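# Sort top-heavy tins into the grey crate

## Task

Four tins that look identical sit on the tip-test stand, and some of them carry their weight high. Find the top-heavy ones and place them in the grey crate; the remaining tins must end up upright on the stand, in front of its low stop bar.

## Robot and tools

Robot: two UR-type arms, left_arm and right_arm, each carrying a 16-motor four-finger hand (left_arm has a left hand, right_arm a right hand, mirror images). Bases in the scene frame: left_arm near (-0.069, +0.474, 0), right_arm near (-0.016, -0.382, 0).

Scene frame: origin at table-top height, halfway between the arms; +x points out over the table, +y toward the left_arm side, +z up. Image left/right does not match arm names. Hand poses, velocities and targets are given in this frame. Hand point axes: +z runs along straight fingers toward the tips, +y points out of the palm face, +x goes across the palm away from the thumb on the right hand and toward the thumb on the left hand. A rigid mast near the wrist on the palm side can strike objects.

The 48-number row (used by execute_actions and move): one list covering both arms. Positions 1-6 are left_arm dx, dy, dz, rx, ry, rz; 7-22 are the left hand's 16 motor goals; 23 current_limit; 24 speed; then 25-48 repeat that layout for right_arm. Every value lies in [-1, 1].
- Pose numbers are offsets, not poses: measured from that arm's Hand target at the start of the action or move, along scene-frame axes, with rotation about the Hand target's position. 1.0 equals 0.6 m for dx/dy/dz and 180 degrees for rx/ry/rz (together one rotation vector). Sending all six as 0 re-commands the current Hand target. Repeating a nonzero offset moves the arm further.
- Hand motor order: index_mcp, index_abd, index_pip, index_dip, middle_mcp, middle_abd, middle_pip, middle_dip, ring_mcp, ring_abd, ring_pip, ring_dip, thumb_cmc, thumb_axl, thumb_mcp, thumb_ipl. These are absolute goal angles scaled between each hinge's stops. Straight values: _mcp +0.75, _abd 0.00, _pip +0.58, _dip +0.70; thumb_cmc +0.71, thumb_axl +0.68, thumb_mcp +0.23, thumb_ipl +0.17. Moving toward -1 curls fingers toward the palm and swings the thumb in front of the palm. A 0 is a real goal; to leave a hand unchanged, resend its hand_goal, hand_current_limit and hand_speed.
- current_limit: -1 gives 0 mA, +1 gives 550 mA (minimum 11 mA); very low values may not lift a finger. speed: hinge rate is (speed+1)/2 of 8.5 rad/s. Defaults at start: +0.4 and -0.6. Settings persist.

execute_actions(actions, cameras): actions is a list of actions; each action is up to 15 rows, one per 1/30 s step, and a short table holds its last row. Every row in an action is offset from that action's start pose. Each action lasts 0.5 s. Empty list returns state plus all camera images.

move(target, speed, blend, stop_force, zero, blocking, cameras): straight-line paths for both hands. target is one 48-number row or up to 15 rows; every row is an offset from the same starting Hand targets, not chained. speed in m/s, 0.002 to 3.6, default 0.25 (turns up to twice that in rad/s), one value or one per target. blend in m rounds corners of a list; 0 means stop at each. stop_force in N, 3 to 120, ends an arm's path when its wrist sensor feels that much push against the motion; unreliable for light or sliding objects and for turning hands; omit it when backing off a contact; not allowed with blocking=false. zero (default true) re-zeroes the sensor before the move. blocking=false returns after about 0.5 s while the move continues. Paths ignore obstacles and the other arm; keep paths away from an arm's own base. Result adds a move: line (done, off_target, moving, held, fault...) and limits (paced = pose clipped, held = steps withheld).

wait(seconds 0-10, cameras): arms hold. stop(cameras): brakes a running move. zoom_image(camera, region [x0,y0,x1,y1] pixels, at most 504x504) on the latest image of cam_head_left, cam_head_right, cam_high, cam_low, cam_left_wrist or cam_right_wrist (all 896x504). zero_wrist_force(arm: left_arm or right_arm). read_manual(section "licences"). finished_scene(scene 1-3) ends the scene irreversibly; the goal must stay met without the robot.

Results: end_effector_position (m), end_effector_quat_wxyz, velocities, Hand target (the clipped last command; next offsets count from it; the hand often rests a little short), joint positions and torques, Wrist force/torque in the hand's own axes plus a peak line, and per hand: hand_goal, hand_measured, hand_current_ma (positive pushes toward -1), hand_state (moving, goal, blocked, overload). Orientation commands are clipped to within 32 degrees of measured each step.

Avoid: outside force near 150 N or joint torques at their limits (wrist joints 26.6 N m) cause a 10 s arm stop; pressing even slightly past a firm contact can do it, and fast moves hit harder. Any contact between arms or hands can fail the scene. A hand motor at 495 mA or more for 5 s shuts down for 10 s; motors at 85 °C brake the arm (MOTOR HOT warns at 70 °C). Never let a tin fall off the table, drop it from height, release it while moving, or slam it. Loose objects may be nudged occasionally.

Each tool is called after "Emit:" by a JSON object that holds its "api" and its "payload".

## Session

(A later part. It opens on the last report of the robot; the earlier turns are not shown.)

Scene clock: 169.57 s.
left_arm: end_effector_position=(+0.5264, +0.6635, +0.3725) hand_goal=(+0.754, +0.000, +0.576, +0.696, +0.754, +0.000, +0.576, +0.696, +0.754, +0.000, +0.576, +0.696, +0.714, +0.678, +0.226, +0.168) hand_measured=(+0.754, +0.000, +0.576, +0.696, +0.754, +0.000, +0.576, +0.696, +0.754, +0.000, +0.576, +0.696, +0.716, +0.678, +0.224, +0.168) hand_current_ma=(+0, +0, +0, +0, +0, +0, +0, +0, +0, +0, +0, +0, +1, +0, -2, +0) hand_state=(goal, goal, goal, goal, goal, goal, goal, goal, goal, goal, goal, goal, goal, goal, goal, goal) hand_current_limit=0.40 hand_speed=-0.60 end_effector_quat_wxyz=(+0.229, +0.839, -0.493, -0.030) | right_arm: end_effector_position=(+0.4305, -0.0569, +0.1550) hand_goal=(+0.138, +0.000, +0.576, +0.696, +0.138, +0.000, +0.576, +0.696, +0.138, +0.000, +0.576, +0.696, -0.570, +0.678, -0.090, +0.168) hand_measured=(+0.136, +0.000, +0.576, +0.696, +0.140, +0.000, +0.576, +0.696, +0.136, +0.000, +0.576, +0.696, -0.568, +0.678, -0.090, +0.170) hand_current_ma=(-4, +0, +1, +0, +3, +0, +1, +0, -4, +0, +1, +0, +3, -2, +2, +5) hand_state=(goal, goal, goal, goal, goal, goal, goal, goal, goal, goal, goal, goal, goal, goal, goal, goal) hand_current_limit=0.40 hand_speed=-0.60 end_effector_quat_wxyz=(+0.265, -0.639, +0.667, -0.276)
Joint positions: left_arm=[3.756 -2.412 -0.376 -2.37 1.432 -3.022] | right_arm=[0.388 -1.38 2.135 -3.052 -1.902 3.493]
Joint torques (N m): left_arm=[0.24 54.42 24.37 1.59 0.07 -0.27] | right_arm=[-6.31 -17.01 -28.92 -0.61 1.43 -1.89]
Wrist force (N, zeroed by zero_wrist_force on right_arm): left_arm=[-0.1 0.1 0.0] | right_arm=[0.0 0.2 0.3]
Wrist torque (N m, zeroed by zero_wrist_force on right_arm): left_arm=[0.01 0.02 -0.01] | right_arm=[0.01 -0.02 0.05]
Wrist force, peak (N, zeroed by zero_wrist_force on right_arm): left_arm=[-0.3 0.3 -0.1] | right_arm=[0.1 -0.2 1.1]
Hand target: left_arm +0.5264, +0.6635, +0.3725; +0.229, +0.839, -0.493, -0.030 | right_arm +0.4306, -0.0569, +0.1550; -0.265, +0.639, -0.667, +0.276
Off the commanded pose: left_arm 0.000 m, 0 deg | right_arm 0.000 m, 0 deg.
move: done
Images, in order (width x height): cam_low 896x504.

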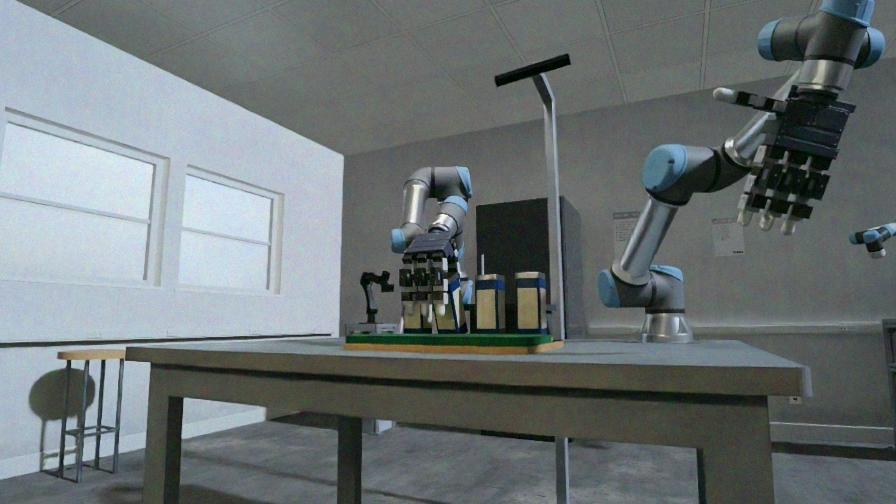

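Emit:
{"api": "move", "payload": {"target": [[0,0,0,0,0,0,0.754,0,0.576,0.696,0.754,0,0.576,0.696,0.754,0,0.576,0.696,0.714,0.678,0.226,0.168,0.4,-0.6,-0.085,-0.0011,0,0,0,0,0.137,0,0.576,0.696,0.137,0,0.576,0.696,0.137,0,0.576,0.696,-0.571,0.678,-0.09,0.168,0.4,-0.6],[0,0,0,0,0,0,0.754,0,0.576,0.696,0.754,0,0.576,0.696,0.754,0,0.576,0.696,0.714,0.678,0.226,0.168,0.4,-0.6,-0.085,-0.0011,0.2,0,0,0,0.137,0,0.576,0.696,0.137,0,0.576,0.696,0.137,0,0.576,0.696,-0.571,0.678,-0.09,0.168,0.4,-0.6],[0,0,0,0,0,0,0.754,0,0.576,0.696,0.754,0,0.576,0.696,0.754,0,0.576,0.696,0.714,0.678,0.226,0.168,0.4,-0.6,-0.0897,0.1782,0.2,0,0,0,0.137,0,0.576,0.696,0.137,0,0.576,0.696,0.137,0,0.576,0.696,-0.571,0.678,-0.09,0.168,0.4,-0.6],[0,0,0,0,0,0,0.754,0,0.576,0.696,0.754,0,0.576,0.696,0.754,0,0.576,0.696,0.714,0.678,0.226,0.168,0.4,-0.6,-0.0897,0.1782,0,0,0,0,0.137,0,0.576,0.696,0.137,0,0.576,0.696,0.137,0,0.576,0.696,-0.571,0.678,-0.09,0.168,0.4,-0.6]], "speed": [0.04,0.15,0.15,0.15], "blend": [0,0.02,0,0]}}

Emit:
{"api": "zero_wrist_force", "payload": {"arm": "right_arm"}}

Emit:
{"api": "move", "payload": {"target": [0,0,0,0,0,0,0.754,0,0.576,0.696,0.754,0,0.576,0.696,0.754,0,0.576,0.696,0.714,0.678,0.226,0.168,0.4,-0.6,0.055,0.0007,0,0,0,0,0.137,0,0.576,0.696,0.137,0,0.576,0.696,0.137,0,0.576,0.696,-0.571,0.678,-0.09,0.168,0.4,-0.6], "speed": 0.04}}

Emit:
{"api": "move", "payload": {"target": [0,0,0,0,0,0,0.754,0,0.576,0.696,0.754,0,0.576,0.696,0.754,0,0.576,0.696,0.714,0.678,0.226,0.168,0.4,-0.6,0.015,0.0002,0,0,0,0,0.137,0,0.576,0.696,0.137,0,0.576,0.696,0.137,0,0.576,0.696,-0.571,0.678,-0.09,0.168,0.4,-0.6], "speed": 0.04}}

Emit:
{"api": "move", "payload": {"target": [0,0,0,0,0,0,0.754,0,0.576,0.696,0.754,0,0.576,0.696,0.754,0,0.576,0.696,0.714,0.678,0.226,0.168,0.4,-0.6,0.015,0.0002,0,0,0,0,0.137,0,0.576,0.696,0.137,0,0.576,0.696,0.137,0,0.576,0.696,-0.571,0.678,-0.09,0.168,0.4,-0.6], "speed": 0.04, "cameras": ["cam_low"]}}

Emit:
{"api": "zoom_image", "payload": {"camera": "cam_low", "region": [360, 180, 620, 360]}}

Emit:
{"api": "move", "payload": {"target": [[0,0,0,0,0,0,0.754,0,0.576,0.696,0.754,0,0.576,0.696,0.754,0,0.576,0.696,0.714,0.678,0.226,0.168,0.4,-0.6,-0.085,-0.0011,0,0,0,0,0.137,0,0.576,0.696,0.137,0,0.576,0.696,0.137,0,0.576,0.696,-0.571,0.678,-0.09,0.168,0.4,-0.6],[0,0,0,0,0,0,0.754,0,0.576,0.696,0.754,0,0.576,0.696,0.754,0,0.576,0.696,0.714,0.678,0.226,0.168,0.4,-0.6,-0.085,-0.0011,0.2,0,0,0,0.137,0,0.576,0.696,0.137,0,0.576,0.696,0.137,0,0.576,0.696,-0.571,0.678,-0.09,0.168,0.4,-0.6],[0,0,0,0,0,0,0.754,0,0.576,0.696,0.754,0,0.576,0.696,0.754,0,0.576,0.696,0.714,0.678,0.226,0.168,0.4,-0.6,-0.0872,0.1827,0.2,0,0,0,0.137,0,0.576,0.696,0.137,0,0.576,0.696,0.137,0,0.576,0.696,-0.571,0.678,-0.09,0.168,0.4,-0.6],[0,0,0,0,0,0,0.754,0,0.576,0.696,0.754,0,0.576,0.696,0.754,0,0.576,0.696,0.714,0.678,0.226,0.168,0.4,-0.6,-0.0872,0.1827,0,0,0,0,0.137,0,0.576,0.696,0.137,0,0.576,0.696,0.137,0,0.576,0.696,-0.571,0.678,-0.09,0.168,0.4,-0.6]], "speed": [0.04,0.15,0.15,0.15], "blend": [0,0.02,0,0]}}

Emit:
{"api": "zero_wrist_force", "payload": {"arm": "right_arm"}}

Emit:
{"api": "move", "payload": {"target": [0,0,0,0,0,0,0.754,0,0.576,0.696,0.754,0,0.576,0.696,0.754,0,0.576,0.696,0.714,0.678,0.226,0.168,0.4,-0.6,0.055,0.0007,0,0,0,0,0.137,0,0.576,0.696,0.137,0,0.576,0.696,0.137,0,0.576,0.696,-0.571,0.678,-0.09,0.168,0.4,-0.6], "speed": 0.04}}

Emit:
{"api": "move", "payload": {"target": [0,0,0,0,0,0,0.754,0,0.576,0.696,0.754,0,0.576,0.696,0.754,0,0.576,0.696,0.714,0.678,0.226,0.168,0.4,-0.6,0.015,0.0002,0,0,0,0,0.137,0,0.576,0.696,0.137,0,0.576,0.696,0.137,0,0.576,0.696,-0.571,0.678,-0.09,0.168,0.4,-0.6], "speed": 0.04}}

Emit:
{"api": "move", "payload": {"target": [0,0,0,0,0,0,0.754,0,0.576,0.696,0.754,0,0.576,0.696,0.754,0,0.576,0.696,0.714,0.678,0.226,0.168,0.4,-0.6,0.015,0.0002,0,0,0,0,0.137,0,0.576,0.696,0.137,0,0.576,0.696,0.137,0,0.576,0.696,-0.571,0.678,-0.09,0.168,0.4,-0.6], "speed": 0.04, "cameras": ["cam_low"]}}

Emit:
{"api": "zoom_image", "payload": {"camera": "cam_low", "region": [360, 180, 620, 360]}}

Scene clock: 215.90 s.
left_arm: end_effector_position=(+0.5264, +0.6635, +0.3725) hand_goal=(+0.754, +0.000, +0.576, +0.696, +0.754, +0.000, +0.576, +0.696, +0.754, +0.000, +0.576, +0.696, +0.714, +0.678, +0.226, +0.168) hand_measured=(+0.754, +0.000, +0.576, +0.696, +0.754, +0.000, +0.576, +0.696, +0.754, +0.000, +0.576, +0.696, +0.716, +0.678, +0.224, +0.168) hand_current_ma=(+0, +0, +0, +0, +0, +0, +0, +0, +0, +0, +0, +0, +1, +0, -2, +0) hand_state=(goal, goal, goal, goal, goal, goal, goal, goal, goal, goal, goal, goal, goal, goal, goal, goal) hand_current_limit=0.40 hand_speed=-0.60 end_effector_quat_wxyz=(+0.229, +0.839, -0.493, -0.030) | right_arm: end_effector_position=(+0.3768, +0.0500, +0.1551) hand_goal=(+0.138, +0.000, +0.576, +0.696, +0.138, +0.000, +0.576, +0.696, +0.138, +0.000, +0.576, +0.696, -0.570, +0.678, -0.090, +0.168) hand_measured=(+0.136, +0.000, +0.576, +0.696, +0.138, +0.000, +0.576, +0.696, +0.136, +0.000, +0.576, +0.696, -0.568, +0.678, -0.090, +0.170) hand_current_ma=(-4, +0, +1, +0, +2, +0, +1, +0, -4, +0, +1, +0, +3, -1, +2, +5) hand_state=(goal, goal, goal, goal, goal, goal, goal, goal, goal, goal, goal, goal, goal, goal, goal, goal) hand_current_limit=0.40 hand_speed=-0.60 end_effector_quat_wxyz=(+0.265, -0.639, +0.667, -0.276)
Joint positions: left_arm=[3.756 -2.412 -0.376 -2.37 1.432 -3.022] | right_arm=[0.646 -1.311 2.019 -2.918 -2.065 3.711]
Joint torques (N m): left_arm=[0.18 54.09 25.39 1.87 0.24 -0.3] | right_arm=[6.47 -19.78 -7.08 -4.48 1.1 -1.67]
Wrist force (N, zeroed by zero_wrist_force on right_arm): left_arm=[-0.2 0.1 0.0] | right_arm=[-0.3 -0.1 -0.1]
Wrist torque (N m, zeroed by zero_wrist_force on right_arm): left_arm=[0.01 0.03 -0.02] | right_arm=[-0.01 0.04 -0.01]
Wrist force, peak (N, zeroed by zero_wrist_force on right_arm): left_arm=[-0.3 0.1 0.3] | right_arm=[0.1 1.4 0.1]
Hand target: left_arm +0.5264, +0.6635, +0.3725; +0.229, +0.839, -0.493, -0.030 | right_arm +0.3768, +0.0501, +0.1550; -0.265, +0.639, -0.667, +0.276
Off the commanded pose: left_arm 0.000 m, 0 deg | right_arm 0.000 m, 0 deg.
move: done

Wrist force sensor zeroed.

Scene clock: 217.13 s.
left_arm: end_effector_position=(+0.5264, +0.6635, +0.3725) hand_goal=(+0.754, +0.000, +0.576, +0.696, +0.754, +0.000, +0.576, +0.696, +0.754, +0.000, +0.576, +0.696, +0.714, +0.678, +0.226, +0.168) hand_measured=(+0.754, +0.000, +0.576, +0.696, +0.754, +0.000, +0.576, +0.696, +0.754, +0.000, +0.576, +0.696, +0.716, +0.678, +0.224, +0.168) hand_current_ma=(+0, +0, +0, +0, +0, +0, +0, +0, +0, +0, +0, +0, +1, +0, -2, +0) hand_state=(goal, goal, goal, goal, goal, goal, goal, goal, goal, goal, goal, goal, goal, goal, goal, goal) hand_current_limit=0.40 hand_speed=-0.60 end_effector_quat_wxyz=(+0.229, +0.839, -0.493, -0.030) | right_arm: end_effector_position=(+0.4096, +0.0505, +0.1550) hand_goal=(+0.138, +0.000, +0.576, +0.696, +0.138, +0.000, +0.576, +0.696, +0.138, +0.000, +0.576, +0.696, -0.570, +0.678, -0.090, +0.168) hand_measured=(+0.136, +0.000, +0.576, +0.696, +0.138, +0.000, +0.576, +0.696, +0.136, +0.000, +0.576, +0.696, -0.568, +0.678, -0.086, +0.170) hand_current_ma=(-4, +0, +1, +0, +1, +0, +1, +0, -4, +0, +1, +0, +3, -1, +11, +5) hand_state=(goal, goal, goal, goal, goal, goal, goal, goal, goal, goal, goal, goal, goal, goal, goal, goal) hand_current_limit=0.40 hand_speed=-0.60 end_effector_quat_wxyz=(+0.265, -0.639, +0.667, -0.276)
Joint positions: left_arm=[3.756 -2.412 -0.376 -2.37 1.432 -3.022] | right_arm=[0.605 -1.266 1.961 -2.922 -2.04 3.674]
Joint torques (N m): left_arm=[0.16 54.24 24.87 1.84 0.23 -0.25] | right_arm=[-7.43 -21.58 -29.25 -3.59 1.13 -1.74]
Wrist force (N, zeroed by zero_wrist_force on right_arm): left_arm=[-0.2 0.1 -0.1] | right_arm=[0.2 0.1 -0.6]
Wrist torque (N m, zeroed by zero_wrist_force on right_arm): left_arm=[0.02 0.03 -0.02] | right_arm=[-0.01 -0.05 0.05]
Wrist force, peak (N, zeroed by zero_wrist_force on right_arm): left_arm=[-0.4 0.2 0.3] | right_arm=[0.2 0.4 -0.9]
Hand target: left_arm +0.5264, +0.6635, +0.3725; +0.229, +0.839, -0.493, -0.030 | right_arm +0.4098, +0.0505, +0.1550; -0.265, +0.639, -0.667, +0.276
Off the commanded pose: left_arm 0.000 m, 0 deg | right_arm 0.000 m, 0 deg.
move: done

Scene clock: 217.93 s.
left_arm: end_effector_position=(+0.5264, +0.6635, +0.3725) hand_goal=(+0.754, +0.000, +0.576, +0.696, +0.754, +0.000, +0.576, +0.696, +0.754, +0.000, +0.576, +0.696, +0.714, +0.678, +0.226, +0.168) hand_measured=(+0.754, +0.000, +0.576, +0.696, +0.754, +0.000, +0.576, +0.696, +0.754, +0.000, +0.576, +0.696, +0.716, +0.678, +0.224, +0.168) hand_current_ma=(+0, +0, +0, +0, +0, +0, +0, +0, +0, +0, +0, +0, +1, +0, -2, +0) hand_state=(goal, goal, goal, goal, goal, goal, goal, goal, goal, goal, goal, goal, goal, goal, goal, goal) hand_current_limit=0.40 hand_speed=-0.60 end_effector_quat_wxyz=(+0.229, +0.839, -0.493, -0.030) | right_arm: end_effector_position=(+0.4187, +0.0506, +0.1550) hand_goal=(+0.138, +0.000, +0.576, +0.696, +0.138, +0.000, +0.576, +0.696, +0.138, +0.000, +0.576, +0.696, -0.570, +0.678, -0.090, +0.168) hand_measured=(+0.136, +0.000, +0.576, +0.696, +0.138, +0.000, +0.576, +0.696, +0.136, +0.000, +0.576, +0.696, -0.568, +0.678, -0.086, +0.170) hand_current_ma=(-4, +0, +1, +0, +1, +0, +1, +0, -4, +0, +1, +0, +3, -1, +11, +5) hand_state=(goal, goal, goal, goal, goal, goal, goal, goal, goal, goal, goal, goal, goal, goal, goal, goal) hand_current_limit=0.40 hand_speed=-0.60 end_effector_quat_wxyz=(+0.265, -0.639, +0.667, -0.276)
Joint positions: left_arm=[3.756 -2.412 -0.376 -2.37 1.432 -3.022] | right_arm=[0.595 -1.253 1.945 -2.922 -2.034 3.665]
Joint torques (N m): left_arm=[-0.54 53.9 24.94 1.71 0.17 -0.27] | right_arm=[-6.8 -22.2 -30.48 -0.52 1.23 -1.88]
Wrist force (N, zeroed by zero_wrist_force on right_arm): left_arm=[-0.2 0.0 0.1] | right_arm=[0.1 0.2 -0.5]
Wrist torque (N m, zeroed by zero_wrist_force on right_arm): left_arm=[0.00 0.03 -0.02] | right_arm=[0.00 -0.04 0.04]
Wrist force, peak (N, zeroed by zero_wrist_force on right_arm): left_arm=[-0.3 0.0 0.1] | right_arm=[0.2 0.6 -0.8]
Hand target: left_arm +0.5264, +0.6635, +0.3725; +0.229, +0.839, -0.493, -0.030 | right_arm +0.4188, +0.0506, +0.1550; -0.265, +0.639, -0.667, +0.276
Off the commanded pose: left_arm 0.000 m, 0 deg | right_arm 0.000 m, 0 deg.
move: done

Scene clock: 218.73 s.
left_arm: end_effector_position=(+0.5264, +0.6635, +0.3725) hand_goal=(+0.754, +0.000, +0.576, +0.696, +0.754, +0.000, +0.576, +0.696, +0.754, +0.000, +0.576, +0.696, +0.714, +0.678, +0.226, +0.168) hand_measured=(+0.754, +0.000, +0.576, +0.696, +0.754, +0.000, +0.576, +0.696, +0.754, +0.000, +0.576, +0.696, +0.716, +0.678, +0.224, +0.168) hand_current_ma=(+0, +0, +0, +0, +0, +0, +0, +0, +0, +0, +0, +0, +1, +0, -2, +0) hand_state=(goal, goal, goal, goal, goal, goal, goal, goal, goal, goal, goal, goal, goal, goal, goal, goal) hand_current_limit=0.40 hand_speed=-0.60 end_effector_quat_wxyz=(+0.229, +0.839, -0.493, -0.030) | right_arm: end_effector_position=(+0.4277, +0.0507, +0.1550) hand_goal=(+0.138, +0.000, +0.576, +0.696, +0.138, +0.000, +0.576, +0.696, +0.138, +0.000, +0.576, +0.696, -0.570, +0.678, -0.090, +0.168) hand_measured=(+0.136, +0.000, +0.576, +0.696, +0.138, +0.000, +0.576, +0.696, +0.136, +0.000, +0.576, +0.696, -0.568, +0.678, -0.086, +0.170) hand_current_ma=(-4, +0, +1, +0, +1, +0, +1, +0, -4, +0, +1, +0, +3, -1, +13, +5) hand_state=(goal, goal, goal, goal, goal, goal, goal, goal, goal, goal, goal, goal, goal, goal, goal, goal) hand_current_limit=0.40 hand_speed=-0.60 end_effector_quat_wxyz=(+0.265, -0.639, +0.667, -0.276)
Joint positions: left_arm=[3.756 -2.412 -0.376 -2.37 1.432 -3.022] | right_arm=[0.585 -1.241 1.927 -2.922 -2.028 3.656]
Joint torques (N m): left_arm=[0.48 53.99 25.31 1.68 0.17 -0.18] | right_arm=[-6.64 -22.76 -30.23 -0.48 1.05 -1.95]
Wrist force (N, zeroed by zero_wrist_force on right_arm): left_arm=[-0.3 0.0 0.0] | right_arm=[0.0 0.1 -0.6]
Wrist torque (N m, zeroed by zero_wrist_force on right_arm): left_arm=[0.00 0.03 -0.02] | right_arm=[-0.03 -0.03 0.03]
Wrist force, peak (N, zeroed by zero_wrist_force on right_arm): left_arm=[-0.4 0.1 -0.1] | right_arm=[0.2 0.3 -0.7]
Hand target: left_arm +0.5264, +0.6635, +0.3725; +0.229, +0.839, -0.493, -0.030 | right_arm +0.4278, +0.0507, +0.1550; -0.265, +0.639, -0.667, +0.276
Off the commanded pose: left_arm 0.000 m, 0 deg | right_arm 0.000 m, 0 deg.
move: done
Images, in order (width x height): cam_low 896x504.

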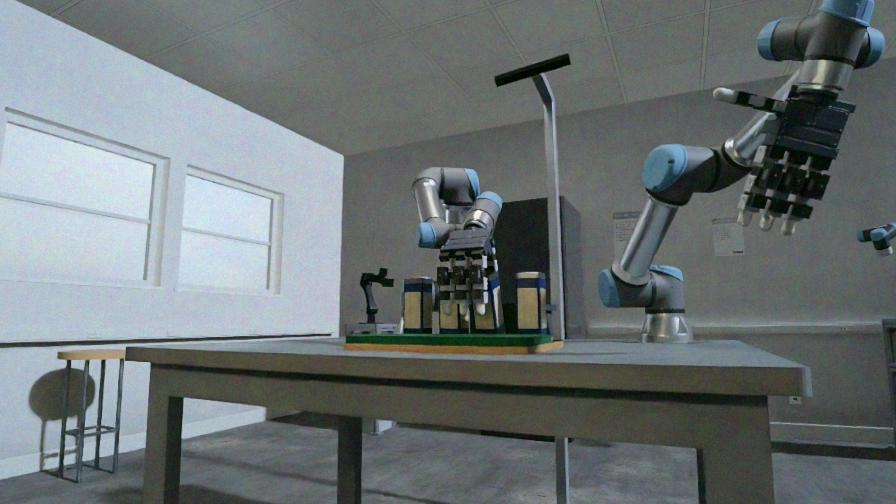

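Scaled by 1.938 from the camera's 896x504 image, which has a finer 1280x720 frame.

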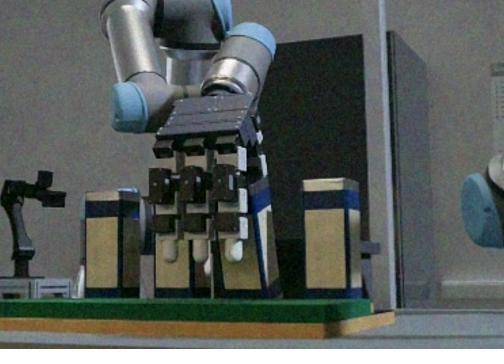

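Scene clock: 223.67 s.
left_arm: end_effector_position=(+0.5264, +0.6635, +0.3725) hand_goal=(+0.754, +0.000, +0.576, +0.696, +0.754, +0.000, +0.576, +0.696, +0.754, +0.000, +0.576, +0.696, +0.714, +0.678, +0.226, +0.168) hand_measured=(+0.754, +0.000, +0.576, +0.696, +0.754, +0.000, +0.576, +0.696, +0.754, +0.000, +0.576, +0.696, +0.716, +0.678, +0.224, +0.168) hand_current_ma=(+0, +0, +0, +0, +0, +0, +0, +0, +0, +0, +0, +0, +1, +0, -2, +0) hand_state=(goal, goal, goal, goal, goal, goal, goal, goal, goal, goal, goal, goal, goal, goal, goal, goal) hand_current_limit=0.40 hand_speed=-0.60 end_effector_quat_wxyz=(+0.229, +0.839, -0.493, -0.030) | right_arm: end_effector_position=(+0.3754, +0.1603, +0.1551) hand_goal=(+0.138, +0.000, +0.576, +0.696, +0.138, +0.000, +0.576, +0.696, +0.138, +0.000, +0.576, +0.696, -0.570, +0.678, -0.090, +0.168) hand_measured=(+0.136, +0.000, +0.576, +0.696, +0.138, +0.000, +0.576, +0.696, +0.136, +0.000, +0.576, +0.696, -0.568, +0.678, -0.090, +0.170) hand_current_ma=(-4, +0, +1, +0, +1, +0, +1, +0, -4, +0, +1, +0, +3, -1, +2, +5) hand_state=(goal, goal, goal, goal, goal, goal, goal, goal, goal, goal, goal, goal, goal, goal, goal, goal) hand_current_limit=0.40 hand_speed=-0.60 end_effector_quat_wxyz=(+0.265, -0.639, +0.667, -0.276)
Joint positions: left_arm=[3.756 -2.412 -0.376 -2.37 1.432 -3.022] | right_arm=[0.796 -1.14 1.75 -2.746 -2.15 3.855]
Joint torques (N m): left_arm=[-0.07 54.59 24.69 1.88 0.38 -0.18] | right_arm=[3.84 -27.71 -8.3 -4.19 0.99 -1.87]
Wrist force (N, zeroed by zero_wrist_force on right_arm): left_arm=[-0.1 0.1 -0.1] | right_arm=[-0.2 0.0 0.2]
Wrist torque (N m, zeroed by zero_wrist_force on right_arm): left_arm=[0.02 0.01 0.00] | right_arm=[0.00 0.02 0.02]
Wrist force, peak (N, zeroed by zero_wrist_force on right_arm): left_arm=[-0.4 0.2 -0.1] | right_arm=[0.0 1.0 0.7]
Hand target: left_arm +0.5264, +0.6635, +0.3725; +0.229, +0.839, -0.493, -0.030 | right_arm +0.3755, +0.1603, +0.1550; -0.265, +0.639, -0.667, +0.276
Off the commanded pose: left_arm 0.000 m, 0 deg | right_arm 0.000 m, 0 deg.
move: done

Wrist force sensor zeroed.

Scene clock: 224.90 s.
left_arm: end_effector_position=(+0.5264, +0.6635, +0.3725) hand_goal=(+0.754, +0.000, +0.576, +0.696, +0.754, +0.000, +0.576, +0.696, +0.754, +0.000, +0.576, +0.696, +0.714, +0.678, +0.226, +0.168) hand_measured=(+0.754, +0.000, +0.576, +0.696, +0.754, +0.000, +0.576, +0.696, +0.754, +0.000, +0.576, +0.696, +0.716, +0.678, +0.224, +0.168) hand_current_ma=(+0, +0, +0, +0, +0, +0, +0, +0, +0, +0, +0, +0, +1, +0, -2, +0) hand_state=(goal, goal, goal, goal, goal, goal, goal, goal, goal, goal, goal, goal, goal, goal, goal, goal) hand_current_limit=0.40 hand_speed=-0.60 end_effector_quat_wxyz=(+0.229, +0.839, -0.493, -0.030) | right_arm: end_effector_position=(+0.4083, +0.1608, +0.1550) hand_goal=(+0.138, +0.000, +0.576, +0.696, +0.138, +0.000, +0.576, +0.696, +0.138, +0.000, +0.576, +0.696, -0.570, +0.678, -0.090, +0.168) hand_measured=(+0.136, +0.000, +0.576, +0.696, +0.138, +0.000, +0.576, +0.696, +0.136, +0.000, +0.576, +0.696, -0.568, +0.678, -0.086, +0.170) hand_current_ma=(-4, +0, +1, +0, +1, +0, +1, +0, -4, +0, +1, +0, +2, -1, +11, +5) hand_state=(goal, goal, goal, goal, goal, goal, goal, goal, goal, goal, goal, goal, goal, goal, goal, goal) hand_current_limit=0.40 hand_speed=-0.60 end_effector_quat_wxyz=(+0.265, -0.639, +0.667, -0.276)
Joint positions: left_arm=[3.756 -2.412 -0.376 -2.37 1.432 -3.022] | right_arm=[0.756 -1.101 1.695 -2.751 -2.128 3.815]
Joint torques (N m): left_arm=[0 54.76 25.56 1.84 0.3 -0.29] | right_arm=[-7.03 -30.02 -30.6 -4.05 0.97 -1.83]
Wrist force (N, zeroed by zero_wrist_force on right_arm): left_arm=[-0.1 0.0 0.0] | right_arm=[0.2 0.1 -0.4]
Wrist torque (N m, zeroed by zero_wrist_force on right_arm): left_arm=[0.00 0.02 -0.01] | right_arm=[-0.01 -0.05 0.03]
Wrist force, peak (N, zeroed by zero_wrist_force on right_arm): left_arm=[-0.4 -0.1 -0.2] | right_arm=[0.1 0.3 -1.1]
Hand target: left_arm +0.5264, +0.6635, +0.3725; +0.229, +0.839, -0.493, -0.030 | right_arm +0.4085, +0.1608, +0.1550; -0.265, +0.639, -0.667, +0.276
Off the commanded pose: left_arm 0.000 m, 0 deg | right_arm 0.000 m, 0 deg.
move: done

Scene clock: 225.70 s.
left_arm: end_effector_position=(+0.5264, +0.6635, +0.3725) hand_goal=(+0.754, +0.000, +0.576, +0.696, +0.754, +0.000, +0.576, +0.696, +0.754, +0.000, +0.576, +0.696, +0.714, +0.678, +0.226, +0.168) hand_measured=(+0.754, +0.000, +0.576, +0.696, +0.754, +0.000, +0.576, +0.696, +0.754, +0.000, +0.576, +0.696, +0.716, +0.678, +0.224, +0.168) hand_current_ma=(+0, +0, +0, +0, +0, +0, +0, +0, +0, +0, +0, +0, +1, +0, -2, +0) hand_state=(goal, goal, goal, goal, goal, goal, goal, goal, goal, goal, goal, goal, goal, goal, goal, goal) hand_current_limit=0.40 hand_speed=-0.60 end_effector_quat_wxyz=(+0.229, +0.839, -0.493, -0.030) | right_arm: end_effector_position=(+0.4173, +0.1609, +0.1550) hand_goal=(+0.138, +0.000, +0.576, +0.696, +0.138, +0.000, +0.576, +0.696, +0.138, +0.000, +0.576, +0.696, -0.570, +0.678, -0.090, +0.168) hand_measured=(+0.136, +0.000, +0.576, +0.696, +0.138, +0.000, +0.576, +0.696, +0.136, +0.000, +0.576, +0.696, -0.568, +0.678, -0.088, +0.170) hand_current_ma=(-4, +0, +1, +0, +1, +0, +1, +0, -4, +0, +1, +0, +2, -1, +5, +5) hand_state=(goal, goal, goal, goal, goal, goal, goal, goal, goal, goal, goal, goal, goal, goal, goal, goal) hand_current_limit=0.40 hand_speed=-0.60 end_effector_quat_wxyz=(+0.265, -0.639, +0.667, -0.276)
Joint positions: left_arm=[3.756 -2.412 -0.376 -2.37 1.432 -3.022] | right_arm=[0.745 -1.09 1.679 -2.752 -2.122 3.804]
Joint torques (N m): left_arm=[-0.24 54.21 25.43 1.93 0.3 -0.37] | right_arm=[-6.56 -30.28 -30.91 -3.98 1.13 -1.8]
Wrist force (N, zeroed by zero_wrist_force on right_arm): left_arm=[-0.3 -0.1 0.0] | right_arm=[0.1 0.1 0.0]
Wrist torque (N m, zeroed by zero_wrist_force on right_arm): left_arm=[-0.01 0.04 -0.02] | right_arm=[-0.02 -0.04 0.02]
Wrist force, peak (N, zeroed by zero_wrist_force on right_arm): left_arm=[-0.4 0.0 -0.3] | right_arm=[0.3 0.4 -0.5]
Hand target: left_arm +0.5264, +0.6635, +0.3725; +0.229, +0.839, -0.493, -0.030 | right_arm +0.4175, +0.1609, +0.1550; -0.265, +0.639, -0.667, +0.276
Off the commanded pose: left_arm 0.000 m, 0 deg | right_arm 0.000 m, 0 deg.
move: done

Scene clock: 226.50 s.
left_arm: end_effector_position=(+0.5264, +0.6635, +0.3725) hand_goal=(+0.754, +0.000, +0.576, +0.696, +0.754, +0.000, +0.576, +0.696, +0.754, +0.000, +0.576, +0.696, +0.714, +0.678, +0.226, +0.168) hand_measured=(+0.754, +0.000, +0.576, +0.696, +0.754, +0.000, +0.576, +0.696, +0.754, +0.000, +0.576, +0.696, +0.716, +0.678, +0.224, +0.168) hand_current_ma=(+0, +0, +0, +0, +0, +0, +0, +0, +0, +0, +0, +0, +1, +0, -2, +0) hand_state=(goal, goal, goal, goal, goal, goal, goal, goal, goal, goal, goal, goal, goal, goal, goal, goal) hand_current_limit=0.40 hand_speed=-0.60 end_effector_quat_wxyz=(+0.229, +0.839, -0.493, -0.030) | right_arm: end_effector_position=(+0.4263, +0.1610, +0.1550) hand_goal=(+0.138, +0.000, +0.576, +0.696, +0.138, +0.000, +0.576, +0.696, +0.138, +0.000, +0.576, +0.696, -0.570, +0.678, -0.090, +0.168) hand_measured=(+0.136, +0.000, +0.576, +0.696, +0.138, +0.000, +0.576, +0.696, +0.136, +0.000, +0.576, +0.696, -0.568, +0.678, -0.090, +0.170) hand_current_ma=(-4, +0, +1, +0, +1, +0, +1, +0, -4, +0, +1, +0, +2, -1, +2, +5) hand_state=(goal, goal, goal, goal, goal, goal, goal, goal, goal, goal, goal, goal, goal, goal, goal, goal) hand_current_limit=0.40 hand_speed=-0.60 end_effector_quat_wxyz=(+0.265, -0.639, +0.667, -0.276)
Joint positions: left_arm=[3.756 -2.412 -0.376 -2.37 1.432 -3.022] | right_arm=[0.735 -1.079 1.662 -2.751 -2.116 3.794]
Joint torques (N m): left_arm=[0.18 54.55 25.37 1.86 0.31 -0.36] | right_arm=[-6 -30.12 -31.57 -0.65 1 -1.77]
Wrist force (N, zeroed by zero_wrist_force on right_arm): left_arm=[-0.2 0.1 -0.1] | right_arm=[0.1 0.0 0.1]
Wrist torque (N m, zeroed by zero_wrist_force on right_arm): left_arm=[0.03 0.02 -0.02] | right_arm=[-0.02 -0.03 0.02]
Wrist force, peak (N, zeroed by zero_wrist_force on right_arm): left_arm=[-0.3 0.2 0.0] | right_arm=[0.3 0.2 -0.1]
Hand target: left_arm +0.5264, +0.6635, +0.3725; +0.229, +0.839, -0.493, -0.030 | right_arm +0.4265, +0.1610, +0.1550; -0.265, +0.639, -0.667, +0.276
Off the commanded pose: left_arm 0.000 m, 0 deg | right_arm 0.000 m, 0 deg.
move: done
Images, in order (width x height): cam_low 896x504.

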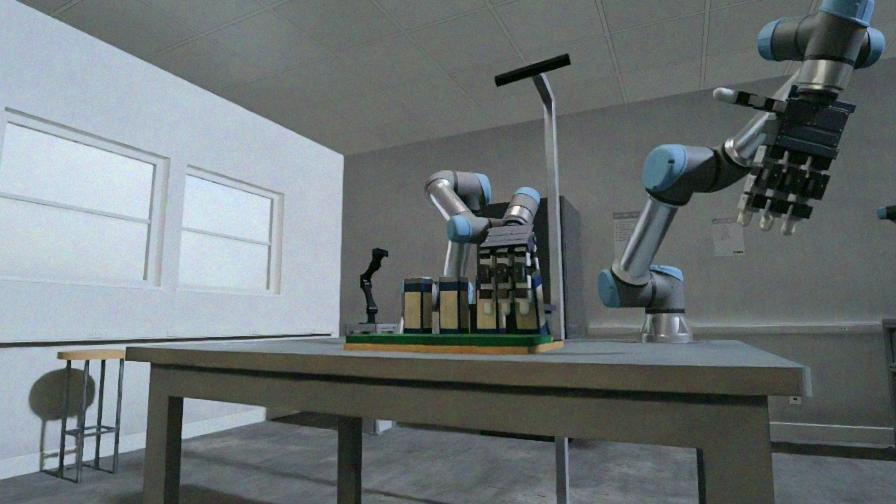

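Scaled by 1.938 from the camera's 896x504 image, which has a finer 1280x720 frame.

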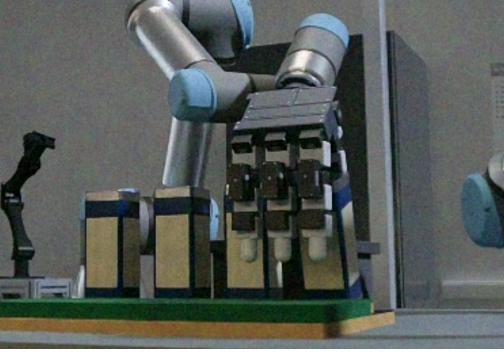

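Emit:
{"api": "move", "payload": {"target": [[0,0,0,0,0,0,0.754,0,0.576,0.696,0.754,0,0.576,0.696,0.754,0,0.576,0.696,0.714,0.678,0.226,0.168,0.4,-0.6,-0.085,-0.0011,0,0,0,0,0.137,0,0.576,0.696,0.137,0,0.576,0.696,0.137,0,0.576,0.696,-0.571,0.678,-0.09,0.168,0.4,-0.6],[0,0,0,0,0,0,0.754,0,0.576,0.696,0.754,0,0.576,0.696,0.754,0,0.576,0.696,0.714,0.678,0.226,0.168,0.4,-0.6,-0.085,-0.0011,0.2,0,0,0,0.137,0,0.576,0.696,0.137,0,0.576,0.696,0.137,0,0.576,0.696,-0.571,0.678,-0.09,0.168,0.4,-0.6],[0,0,0,0,0,0,0.754,0,0.576,0.696,0.754,0,0.576,0.696,0.754,0,0.576,0.696,0.714,0.678,0.226,0.168,0.4,-0.6,-0.26,-0.0011,0.2417,-0.0038,-0.0833,0,0.137,0,0.576,0.696,0.137,0,0.576,0.696,0.137,0,0.576,0.696,-0.571,0.678,-0.09,0.168,0.4,-0.6]], "speed": [0.04,0.15,0.25], "blend": [0,0.02,0], "cameras": ["cam_head_left","cam_head_right","cam_high"]}}

Emit:
{"api": "zoom_image", "payload": {"camera": "cam_head_left", "region": [430, 200, 670, 350]}}

Scene clock: 250.10 s.
left_arm: end_effector_position=(+0.5264, +0.6635, +0.3725) hand_goal=(+0.754, +0.000, +0.576, +0.696, +0.754, +0.000, +0.576, +0.696, +0.754, +0.000, +0.576, +0.696, +0.714, +0.678, +0.226, +0.168) hand_measured=(+0.754, +0.000, +0.576, +0.696, +0.754, +0.000, +0.576, +0.696, +0.754, +0.000, +0.576, +0.696, +0.716, +0.678, +0.224, +0.168) hand_current_ma=(+0, +0, +0, +0, +0, +0, +0, +0, +0, +0, +0, +0, +1, +0, -2, +0) hand_state=(goal, goal, goal, goal, goal, goal, goal, goal, goal, goal, goal, goal, goal, goal, goal, goal) hand_current_limit=0.40 hand_speed=-0.60 end_effector_quat_wxyz=(+0.229, +0.839, -0.493, -0.030) | right_arm: end_effector_position=(+0.2705, +0.1603, +0.3000) hand_goal=(+0.138, +0.000, +0.576, +0.696, +0.138, +0.000, +0.576, +0.696, +0.138, +0.000, +0.576, +0.696, -0.570, +0.678, -0.090, +0.168) hand_measured=(+0.136, +0.000, +0.576, +0.696, +0.136, +0.000, +0.576, +0.696, +0.136, +0.000, +0.576, +0.696, -0.570, +0.678, -0.090, +0.170) hand_current_ma=(-4, +0, +1, +0, -3, +0, +0, +0, -4, +0, +1, +0, +2, +0, +2, +5) hand_state=(goal, goal, goal, goal, goal, goal, goal, goal, goal, goal, goal, goal, goal, goal, goal, goal) hand_current_limit=0.40 hand_speed=-0.60 end_effector_quat_wxyz=(+0.346, -0.599, +0.625, -0.361)
Joint positions: left_arm=[3.756 -2.412 -0.376 -2.37 1.432 -3.022] | right_arm=[1.034 -1.373 1.767 -2.609 -2.467 3.947]
Joint torques (N m): left_arm=[0.01 54.3 25.99 1.95 0.36 -0.25] | right_arm=[5.8 -37.03 -9.95 -4.13 -2.67 1.95]
Wrist force (N, zeroed by zero_wrist_force on right_arm): left_arm=[-0.1 0.0 0.0] | right_arm=[0.3 0.5 0.1]
Wrist torque (N m, zeroed by zero_wrist_force on right_arm): left_arm=[0.00 0.01 -0.01] | right_arm=[-0.06 -0.09 -0.09]
Wrist force, peak (N, zeroed by zero_wrist_force on right_arm): left_arm=[-0.4 -0.1 0.0] | right_arm=[0.2 1.2 -1.2]
Hand target: left_arm +0.5264, +0.6635, +0.3725; +0.229, +0.839, -0.493, -0.030 | right_arm +0.2705, +0.1603, +0.3000; -0.346, +0.599, -0.625, +0.361
Off the commanded pose: left_arm 0.000 m, 0 deg | right_arm 0.000 m, 0 deg.
move: done
Images, in order (width x height): cam_head_left 896x504, cam_head_right 896x504, cam_high 896x504.

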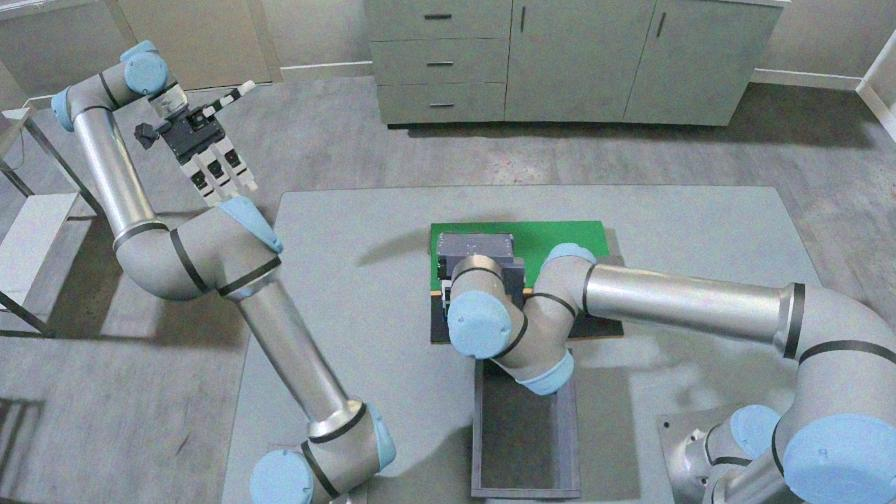

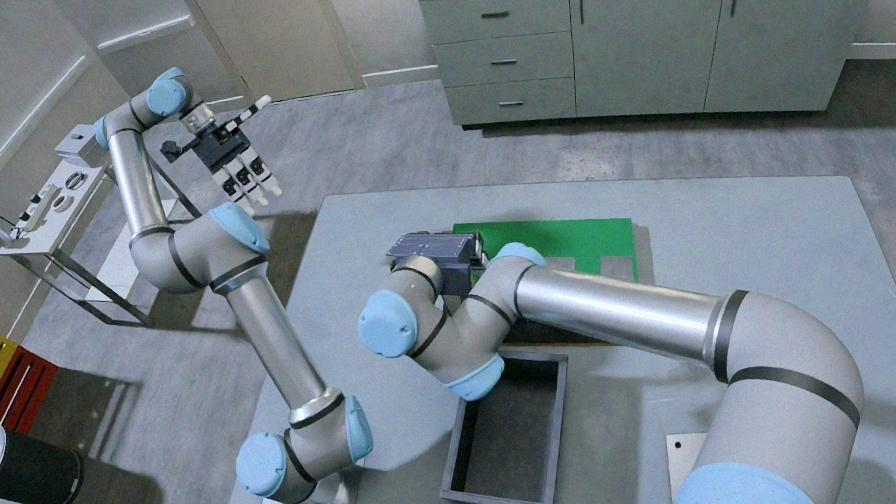

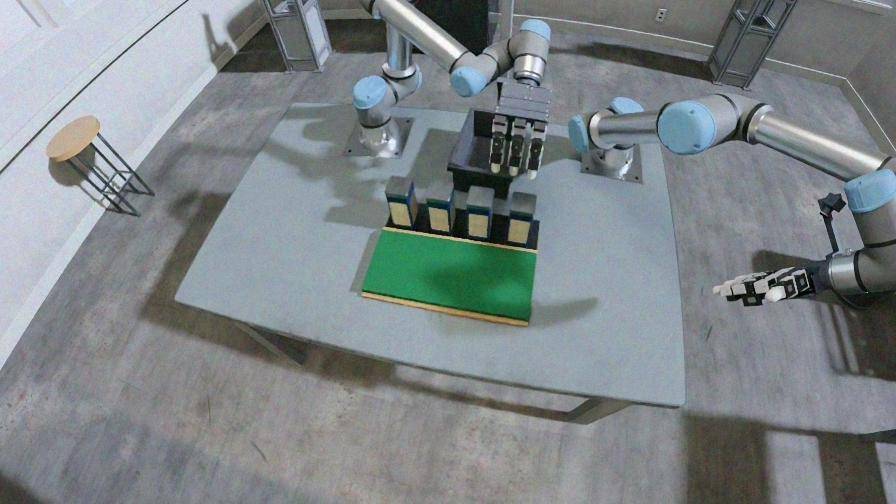

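Scaled by 2.100 from the camera's 896x504 image, which has a finer 1280x720 frame.

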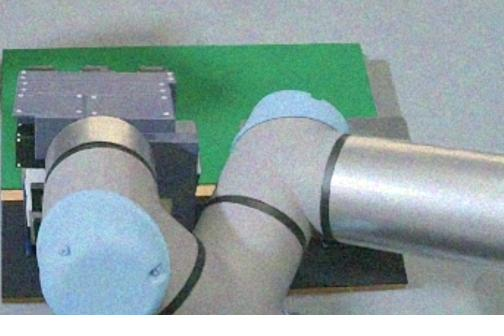

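Emit:
{"api": "zoom_image", "payload": {"camera": "cam_head_left", "region": [440, 340, 620, 504]}}

Emit:
{"api": "zoom_image", "payload": {"camera": "cam_high", "region": [360, 90, 580, 250]}}

Scaled by 2.800 from the camera's 896x504 image, which has a finer 1280x720 frame.

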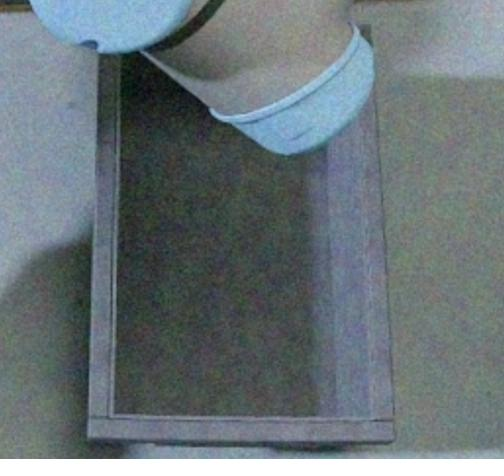

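Scaled by 2.291 from the camera's 896x504 image, which has a finer 1280x720 frame.

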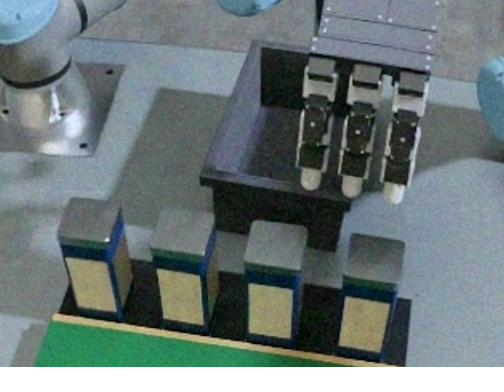

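Emit:
{"api": "move", "payload": {"target": [[0,0,0,0,0,0,0.754,0,0.576,0.696,0.754,0,0.576,0.696,0.754,0,0.576,0.696,0.714,0.678,0.226,0.168,0.4,-0.6,0.185,0,0,0,0,0,0.096,0,0.576,0.696,0.096,0,0.576,0.696,0.754,0,0.576,0.696,-0.571,0.678,0.067,0.168,0.4,-0.4],[0,0,0,0,0,0,0.754,0,0.576,0.696,0.754,0,0.576,0.696,0.754,0,0.576,0.696,0.714,0.678,0.226,0.168,0.4,-0.6,0.185,0,-0.275,0,0,0,0.096,0,0.576,0.696,0.096,0,0.576,0.696,0.754,0,0.576,0.696,-0.571,0.678,0.067,0.168,0.4,-0.4]], "speed": [0.12,0.13], "cameras": ["cam_head_left"]}}

Emit:
{"api": "zoom_image", "payload": {"camera": "cam_head_left", "region": [430, 180, 680, 340]}}

Emit:
{"api": "move", "payload": {"target": [0,0,0,0,0,0,0.754,0,0.576,0.696,0.754,0,0.576,0.696,0.754,0,0.576,0.696,0.714,0.678,0.226,0.168,0.4,-0.6,0,0,0,0,0,0,-0.15,0,0.576,0.696,-0.15,0,0.576,0.696,0.754,0,0.576,0.696,-0.571,0.678,-0.2,0.168,0.35,-0.85]}}

Scene clock: 335.03 s.
left_arm: end_effector_position=(+0.5264, +0.6635, +0.3725) hand_goal=(+0.754, +0.000, +0.576, +0.696, +0.754, +0.000, +0.576, +0.696, +0.754, +0.000, +0.576, +0.696, +0.714, +0.678, +0.226, +0.168) hand_measured=(+0.754, +0.000, +0.576, +0.696, +0.754, +0.000, +0.576, +0.696, +0.754, +0.000, +0.576, +0.696, +0.716, +0.678, +0.224, +0.168) hand_current_ma=(+0, +0, +0, +0, +0, +0, +0, +0, +0, +0, +0, +0, +1, +0, -2, +0) hand_state=(goal, goal, goal, goal, goal, goal, goal, goal, goal, goal, goal, goal, goal, goal, goal, goal) hand_current_limit=0.40 hand_speed=-0.60 end_effector_quat_wxyz=(+0.229, +0.839, -0.493, -0.030) | right_arm: end_effector_position=(+0.3815, +0.1603, +0.1351) hand_goal=(+0.096, +0.000, +0.576, +0.696, +0.096, +0.000, +0.576, +0.696, +0.754, +0.000, +0.576, +0.696, -0.570, +0.678, +0.068, +0.168) hand_measured=(+0.094, +0.000, +0.576, +0.696, +0.094, +0.000, +0.576, +0.696, +0.736, +0.000, +0.576, +0.696, -0.570, +0.678, +0.064, +0.170) hand_current_ma=(-3, +0, +1, +0, -3, +0, +0, +0, -66, +0, +0, +0, +2, +0, -12, +5) hand_state=(goal, goal, goal, goal, goal, goal, goal, goal, goal, goal, goal, goal, goal, goal, goal, goal) hand_current_limit=0.40 hand_speed=-0.40 end_effector_quat_wxyz=(+0.346, -0.599, +0.625, -0.361)
Joint positions: left_arm=[3.756 -2.412 -0.376 -2.37 1.432 -3.022] | right_arm=[0.863 -1.041 1.824 -3.142 -2.355 3.753]
Joint torques (N m): left_arm=[0.27 54.08 25.77 1.98 0.5 -0.3] | right_arm=[-3.2 -29.28 -5.94 -4.19 0.93 -1.77]
Wrist force (N, zeroed by zero_wrist_force on right_arm): left_arm=[-0.4 -0.1 0.0] | right_arm=[0.1 0.3 0.1]
Wrist torque (N m, zeroed by zero_wrist_force on right_arm): left_arm=[-0.01 0.05 -0.03] | right_arm=[-0.10 -0.05 0.01]
Wrist force, peak (N, zeroed by zero_wrist_force on right_arm): left_arm=[-0.4 0.1 -0.1] | right_arm=[0.2 1.0 -1.4]
Hand target: left_arm +0.5264, +0.6635, +0.3725; +0.229, +0.839, -0.493, -0.030 | right_arm +0.3815, +0.1603, +0.1350; -0.346, +0.599, -0.625, +0.361
Off the commanded pose: left_arm 0.000 m, 0 deg | right_arm 0.000 m, 0 deg.
move: done
Images, in order (width x height): cam_head_left 896x504.

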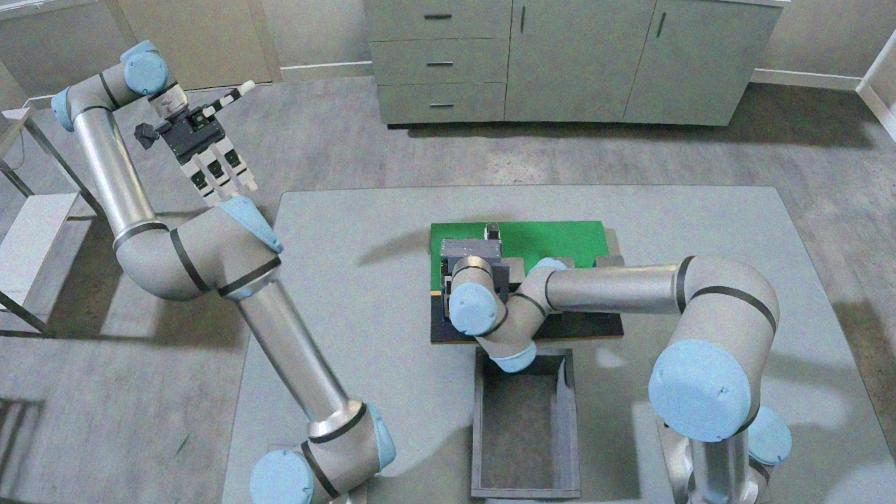

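Scaled by 2.016 from the camera's 896x504 image, which has a finer 1280x720 frame.

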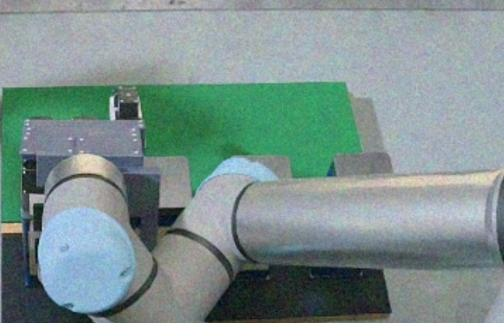

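Scene clock: 335.73 s.
left_arm: end_effector_position=(+0.5264, +0.6635, +0.3725) hand_goal=(+0.754, +0.000, +0.576, +0.696, +0.754, +0.000, +0.576, +0.696, +0.754, +0.000, +0.576, +0.696, +0.714, +0.678, +0.226, +0.168) hand_measured=(+0.754, +0.000, +0.576, +0.696, +0.754, +0.000, +0.576, +0.696, +0.754, +0.000, +0.576, +0.696, +0.716, +0.678, +0.224, +0.168) hand_current_ma=(+0, +0, +0, +0, +0, +0, +0, +0, +0, +0, +0, +0, +1, +0, -2, +0) hand_state=(goal, goal, goal, goal, goal, goal, goal, goal, goal, goal, goal, goal, goal, goal, goal, goal) hand_current_limit=0.40 hand_speed=-0.60 end_effector_quat_wxyz=(+0.229, +0.839, -0.493, -0.030) | right_arm: end_effector_position=(+0.3815, +0.1603, +0.1350) hand_goal=(-0.150, +0.000, +0.576, +0.696, -0.150, +0.000, +0.576, +0.696, +0.754, +0.000, +0.576, +0.696, -0.570, +0.678, -0.200, +0.168) hand_measured=(-0.076, +0.000, +0.588, +0.700, -0.082, +0.000, +0.584, +0.696, +0.736, +0.000, +0.576, +0.696, -0.568, +0.678, -0.074, +0.162) hand_current_ma=(+316, -2, +38, +11, +286, +0, +22, +1, -66, +0, +0, +0, +6, -1, +371, -22) hand_state=(blocked, goal, goal, goal, blocked, goal, goal, goal, goal, goal, goal, goal, goal, goal, blocked, goal) hand_current_limit=0.35 hand_speed=-0.85 end_effector_quat_wxyz=(+0.346, -0.599, +0.625, -0.361)
Joint positions: left_arm=[3.756 -2.412 -0.376 -2.37 1.432 -3.022] | right_arm=[0.863 -1.041 1.824 -3.142 -2.355 3.753]
Joint torques (N m): left_arm=[-0.21 54.38 25.44 1.94 0.44 -0.42] | right_arm=[1.26 -30.21 -6.95 -3.7 0.69 -1.55]
Wrist force (N, zeroed by zero_wrist_force on right_arm): left_arm=[-0.1 0.1 0.1] | right_arm=[0.0 1.4 1.3]
Wrist torque (N m, zeroed by zero_wrist_force on right_arm): left_arm=[0.00 0.02 -0.02] | right_arm=[0.13 -0.02 -0.01]
Wrist force, peak (N, zeroed by zero_wrist_force on right_arm): left_arm=[-0.2 0.2 0.2] | right_arm=[0.0 1.4 1.3]
Hand target: left_arm +0.5264, +0.6635, +0.3725; +0.229, +0.839, -0.493, -0.030 | right_arm +0.3815, +0.1603, +0.1350; -0.346, +0.599, -0.625, +0.361
Off the commanded pose: left_arm 0.000 m, 0 deg | right_arm 0.000 m, 0 deg.
move: done

Emit:
{"api": "move", "payload": {"target": [[0,0,0,0,0,0,0.754,0,0.576,0.696,0.754,0,0.576,0.696,0.754,0,0.576,0.696,0.714,0.678,0.226,0.168,0.4,-0.6,0,0,0.3,0,0,0,-0.15,0,0.576,0.696,-0.15,0,0.576,0.696,0.754,0,0.576,0.696,-0.571,0.678,-0.2,0.168,0.35,-0.85],[0,0,0,0,0,0,0.754,0,0.576,0.696,0.754,0,0.576,0.696,0.754,0,0.576,0.696,0.714,0.678,0.226,0.168,0.4,-0.6,-0.3908,-0.2238,0.3,0,0,0,-0.15,0,0.576,0.696,-0.15,0,0.576,0.696,0.754,0,0.576,0.696,-0.571,0.678,-0.2,0.168,0.35,-0.85]], "speed": [0.12,0.18], "blend": [0.01,0], "cameras": ["cam_head_left","cam_head_right"]}}

Emit:
{"api": "zoom_image", "payload": {"camera": "cam_head_right", "region": [400, 180, 680, 504]}}

Scene clock: 364.63 s.
left_arm: end_effector_position=(+0.5264, +0.6635, +0.3725) hand_goal=(+0.754, +0.000, +0.576, +0.696, +0.754, +0.000, +0.576, +0.696, +0.754, +0.000, +0.576, +0.696, +0.714, +0.678, +0.226, +0.168) hand_measured=(+0.754, +0.000, +0.576, +0.696, +0.754, +0.000, +0.576, +0.696, +0.754, +0.000, +0.576, +0.696, +0.716, +0.678, +0.224, +0.168) hand_current_ma=(+0, +0, +0, +0, +0, +0, +0, +0, +0, +0, +0, +0, +1, +0, -2, +0) hand_state=(goal, goal, goal, goal, goal, goal, goal, goal, goal, goal, goal, goal, goal, goal, goal, goal) hand_current_limit=0.40 hand_speed=-0.60 end_effector_quat_wxyz=(+0.229, +0.839, -0.493, -0.030) | right_arm: end_effector_position=(+0.1470, +0.0260, +0.3149) hand_goal=(-0.150, +0.000, +0.576, +0.696, -0.150, +0.000, +0.576, +0.696, +0.754, +0.000, +0.576, +0.696, -0.570, +0.678, -0.200, +0.168) hand_measured=(-0.084, +0.000, +0.588, +0.700, -0.090, +0.000, +0.582, +0.696, +0.736, +0.000, +0.576, +0.696, -0.568, +0.678, -0.074, +0.158) hand_current_ma=(+281, -2, +34, +11, +253, +0, +14, +1, -65, +0, +0, +0, +6, -2, +371, -38) hand_state=(blocked, goal, goal, goal, blocked, goal, goal, goal, goal, goal, goal, goal, goal, goal, blocked, goal) hand_current_limit=0.35 hand_speed=-0.85 end_effector_quat_wxyz=(+0.346, -0.599, +0.625, -0.361)
Joint positions: left_arm=[3.756 -2.412 -0.376 -2.37 1.432 -3.022] | right_arm=[1.162 -1.787 2.104 -2.386 -2.537 4.127]
Joint torques (N m): left_arm=[-0.63 54.84 26.43 2.09 0.58 -0.38] | right_arm=[6.23 -21.53 -34.88 -0.93 -3.04 1.99]
Wrist force (N, zeroed by zero_wrist_force on right_arm): left_arm=[-0.2 0.0 -0.1] | right_arm=[0.1 3.5 1.5]
Wrist torque (N m, zeroed by zero_wrist_force on right_arm): left_arm=[0.01 0.03 -0.03] | right_arm=[0.02 -0.02 -0.13]
Wrist force, peak (N, zeroed by zero_wrist_force on right_arm): left_arm=[-0.5 0.1 -0.2] | right_arm=[0.0 5.0 1.7]
Hand target: left_arm +0.5264, +0.6635, +0.3725; +0.229, +0.839, -0.493, -0.030 | right_arm +0.1470, +0.0261, +0.3150; -0.346, +0.599, -0.625, +0.361
Off the commanded pose: left_arm 0.000 m, 0 deg | right_arm 0.000 m, 0 deg.
move: done
Images, in order (width x height): cam_head_left 896x504, cam_head_right 896x504.

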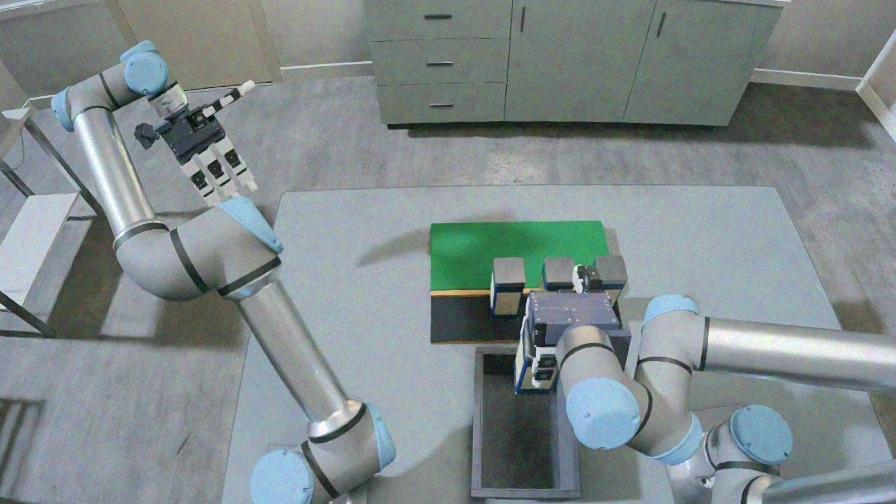

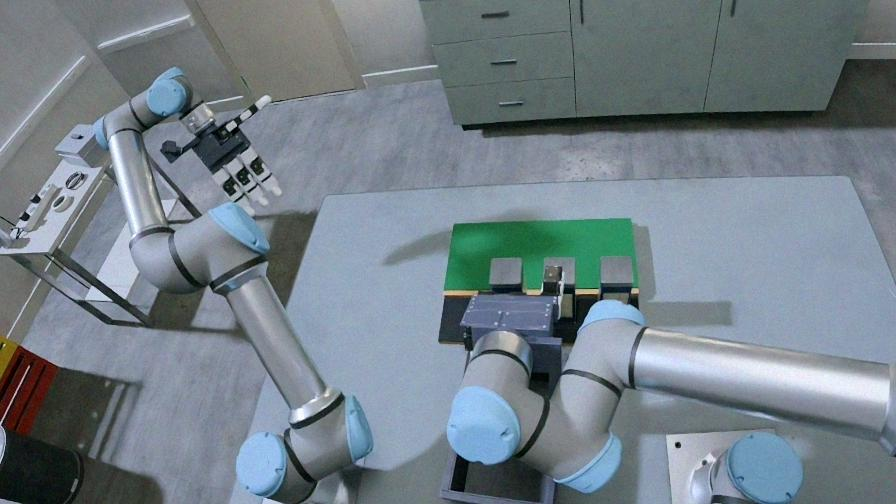

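Scaled by 1.556 from the camera's 896x504 image, which has a finer 1280x720 frame.

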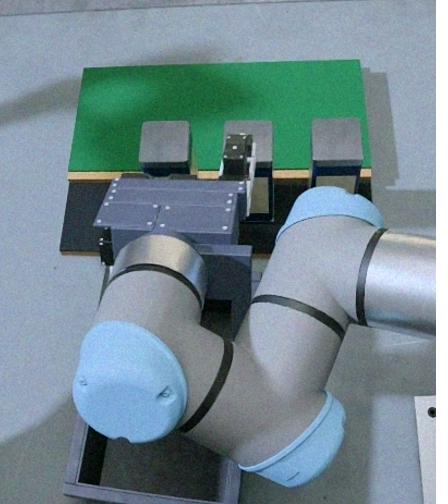

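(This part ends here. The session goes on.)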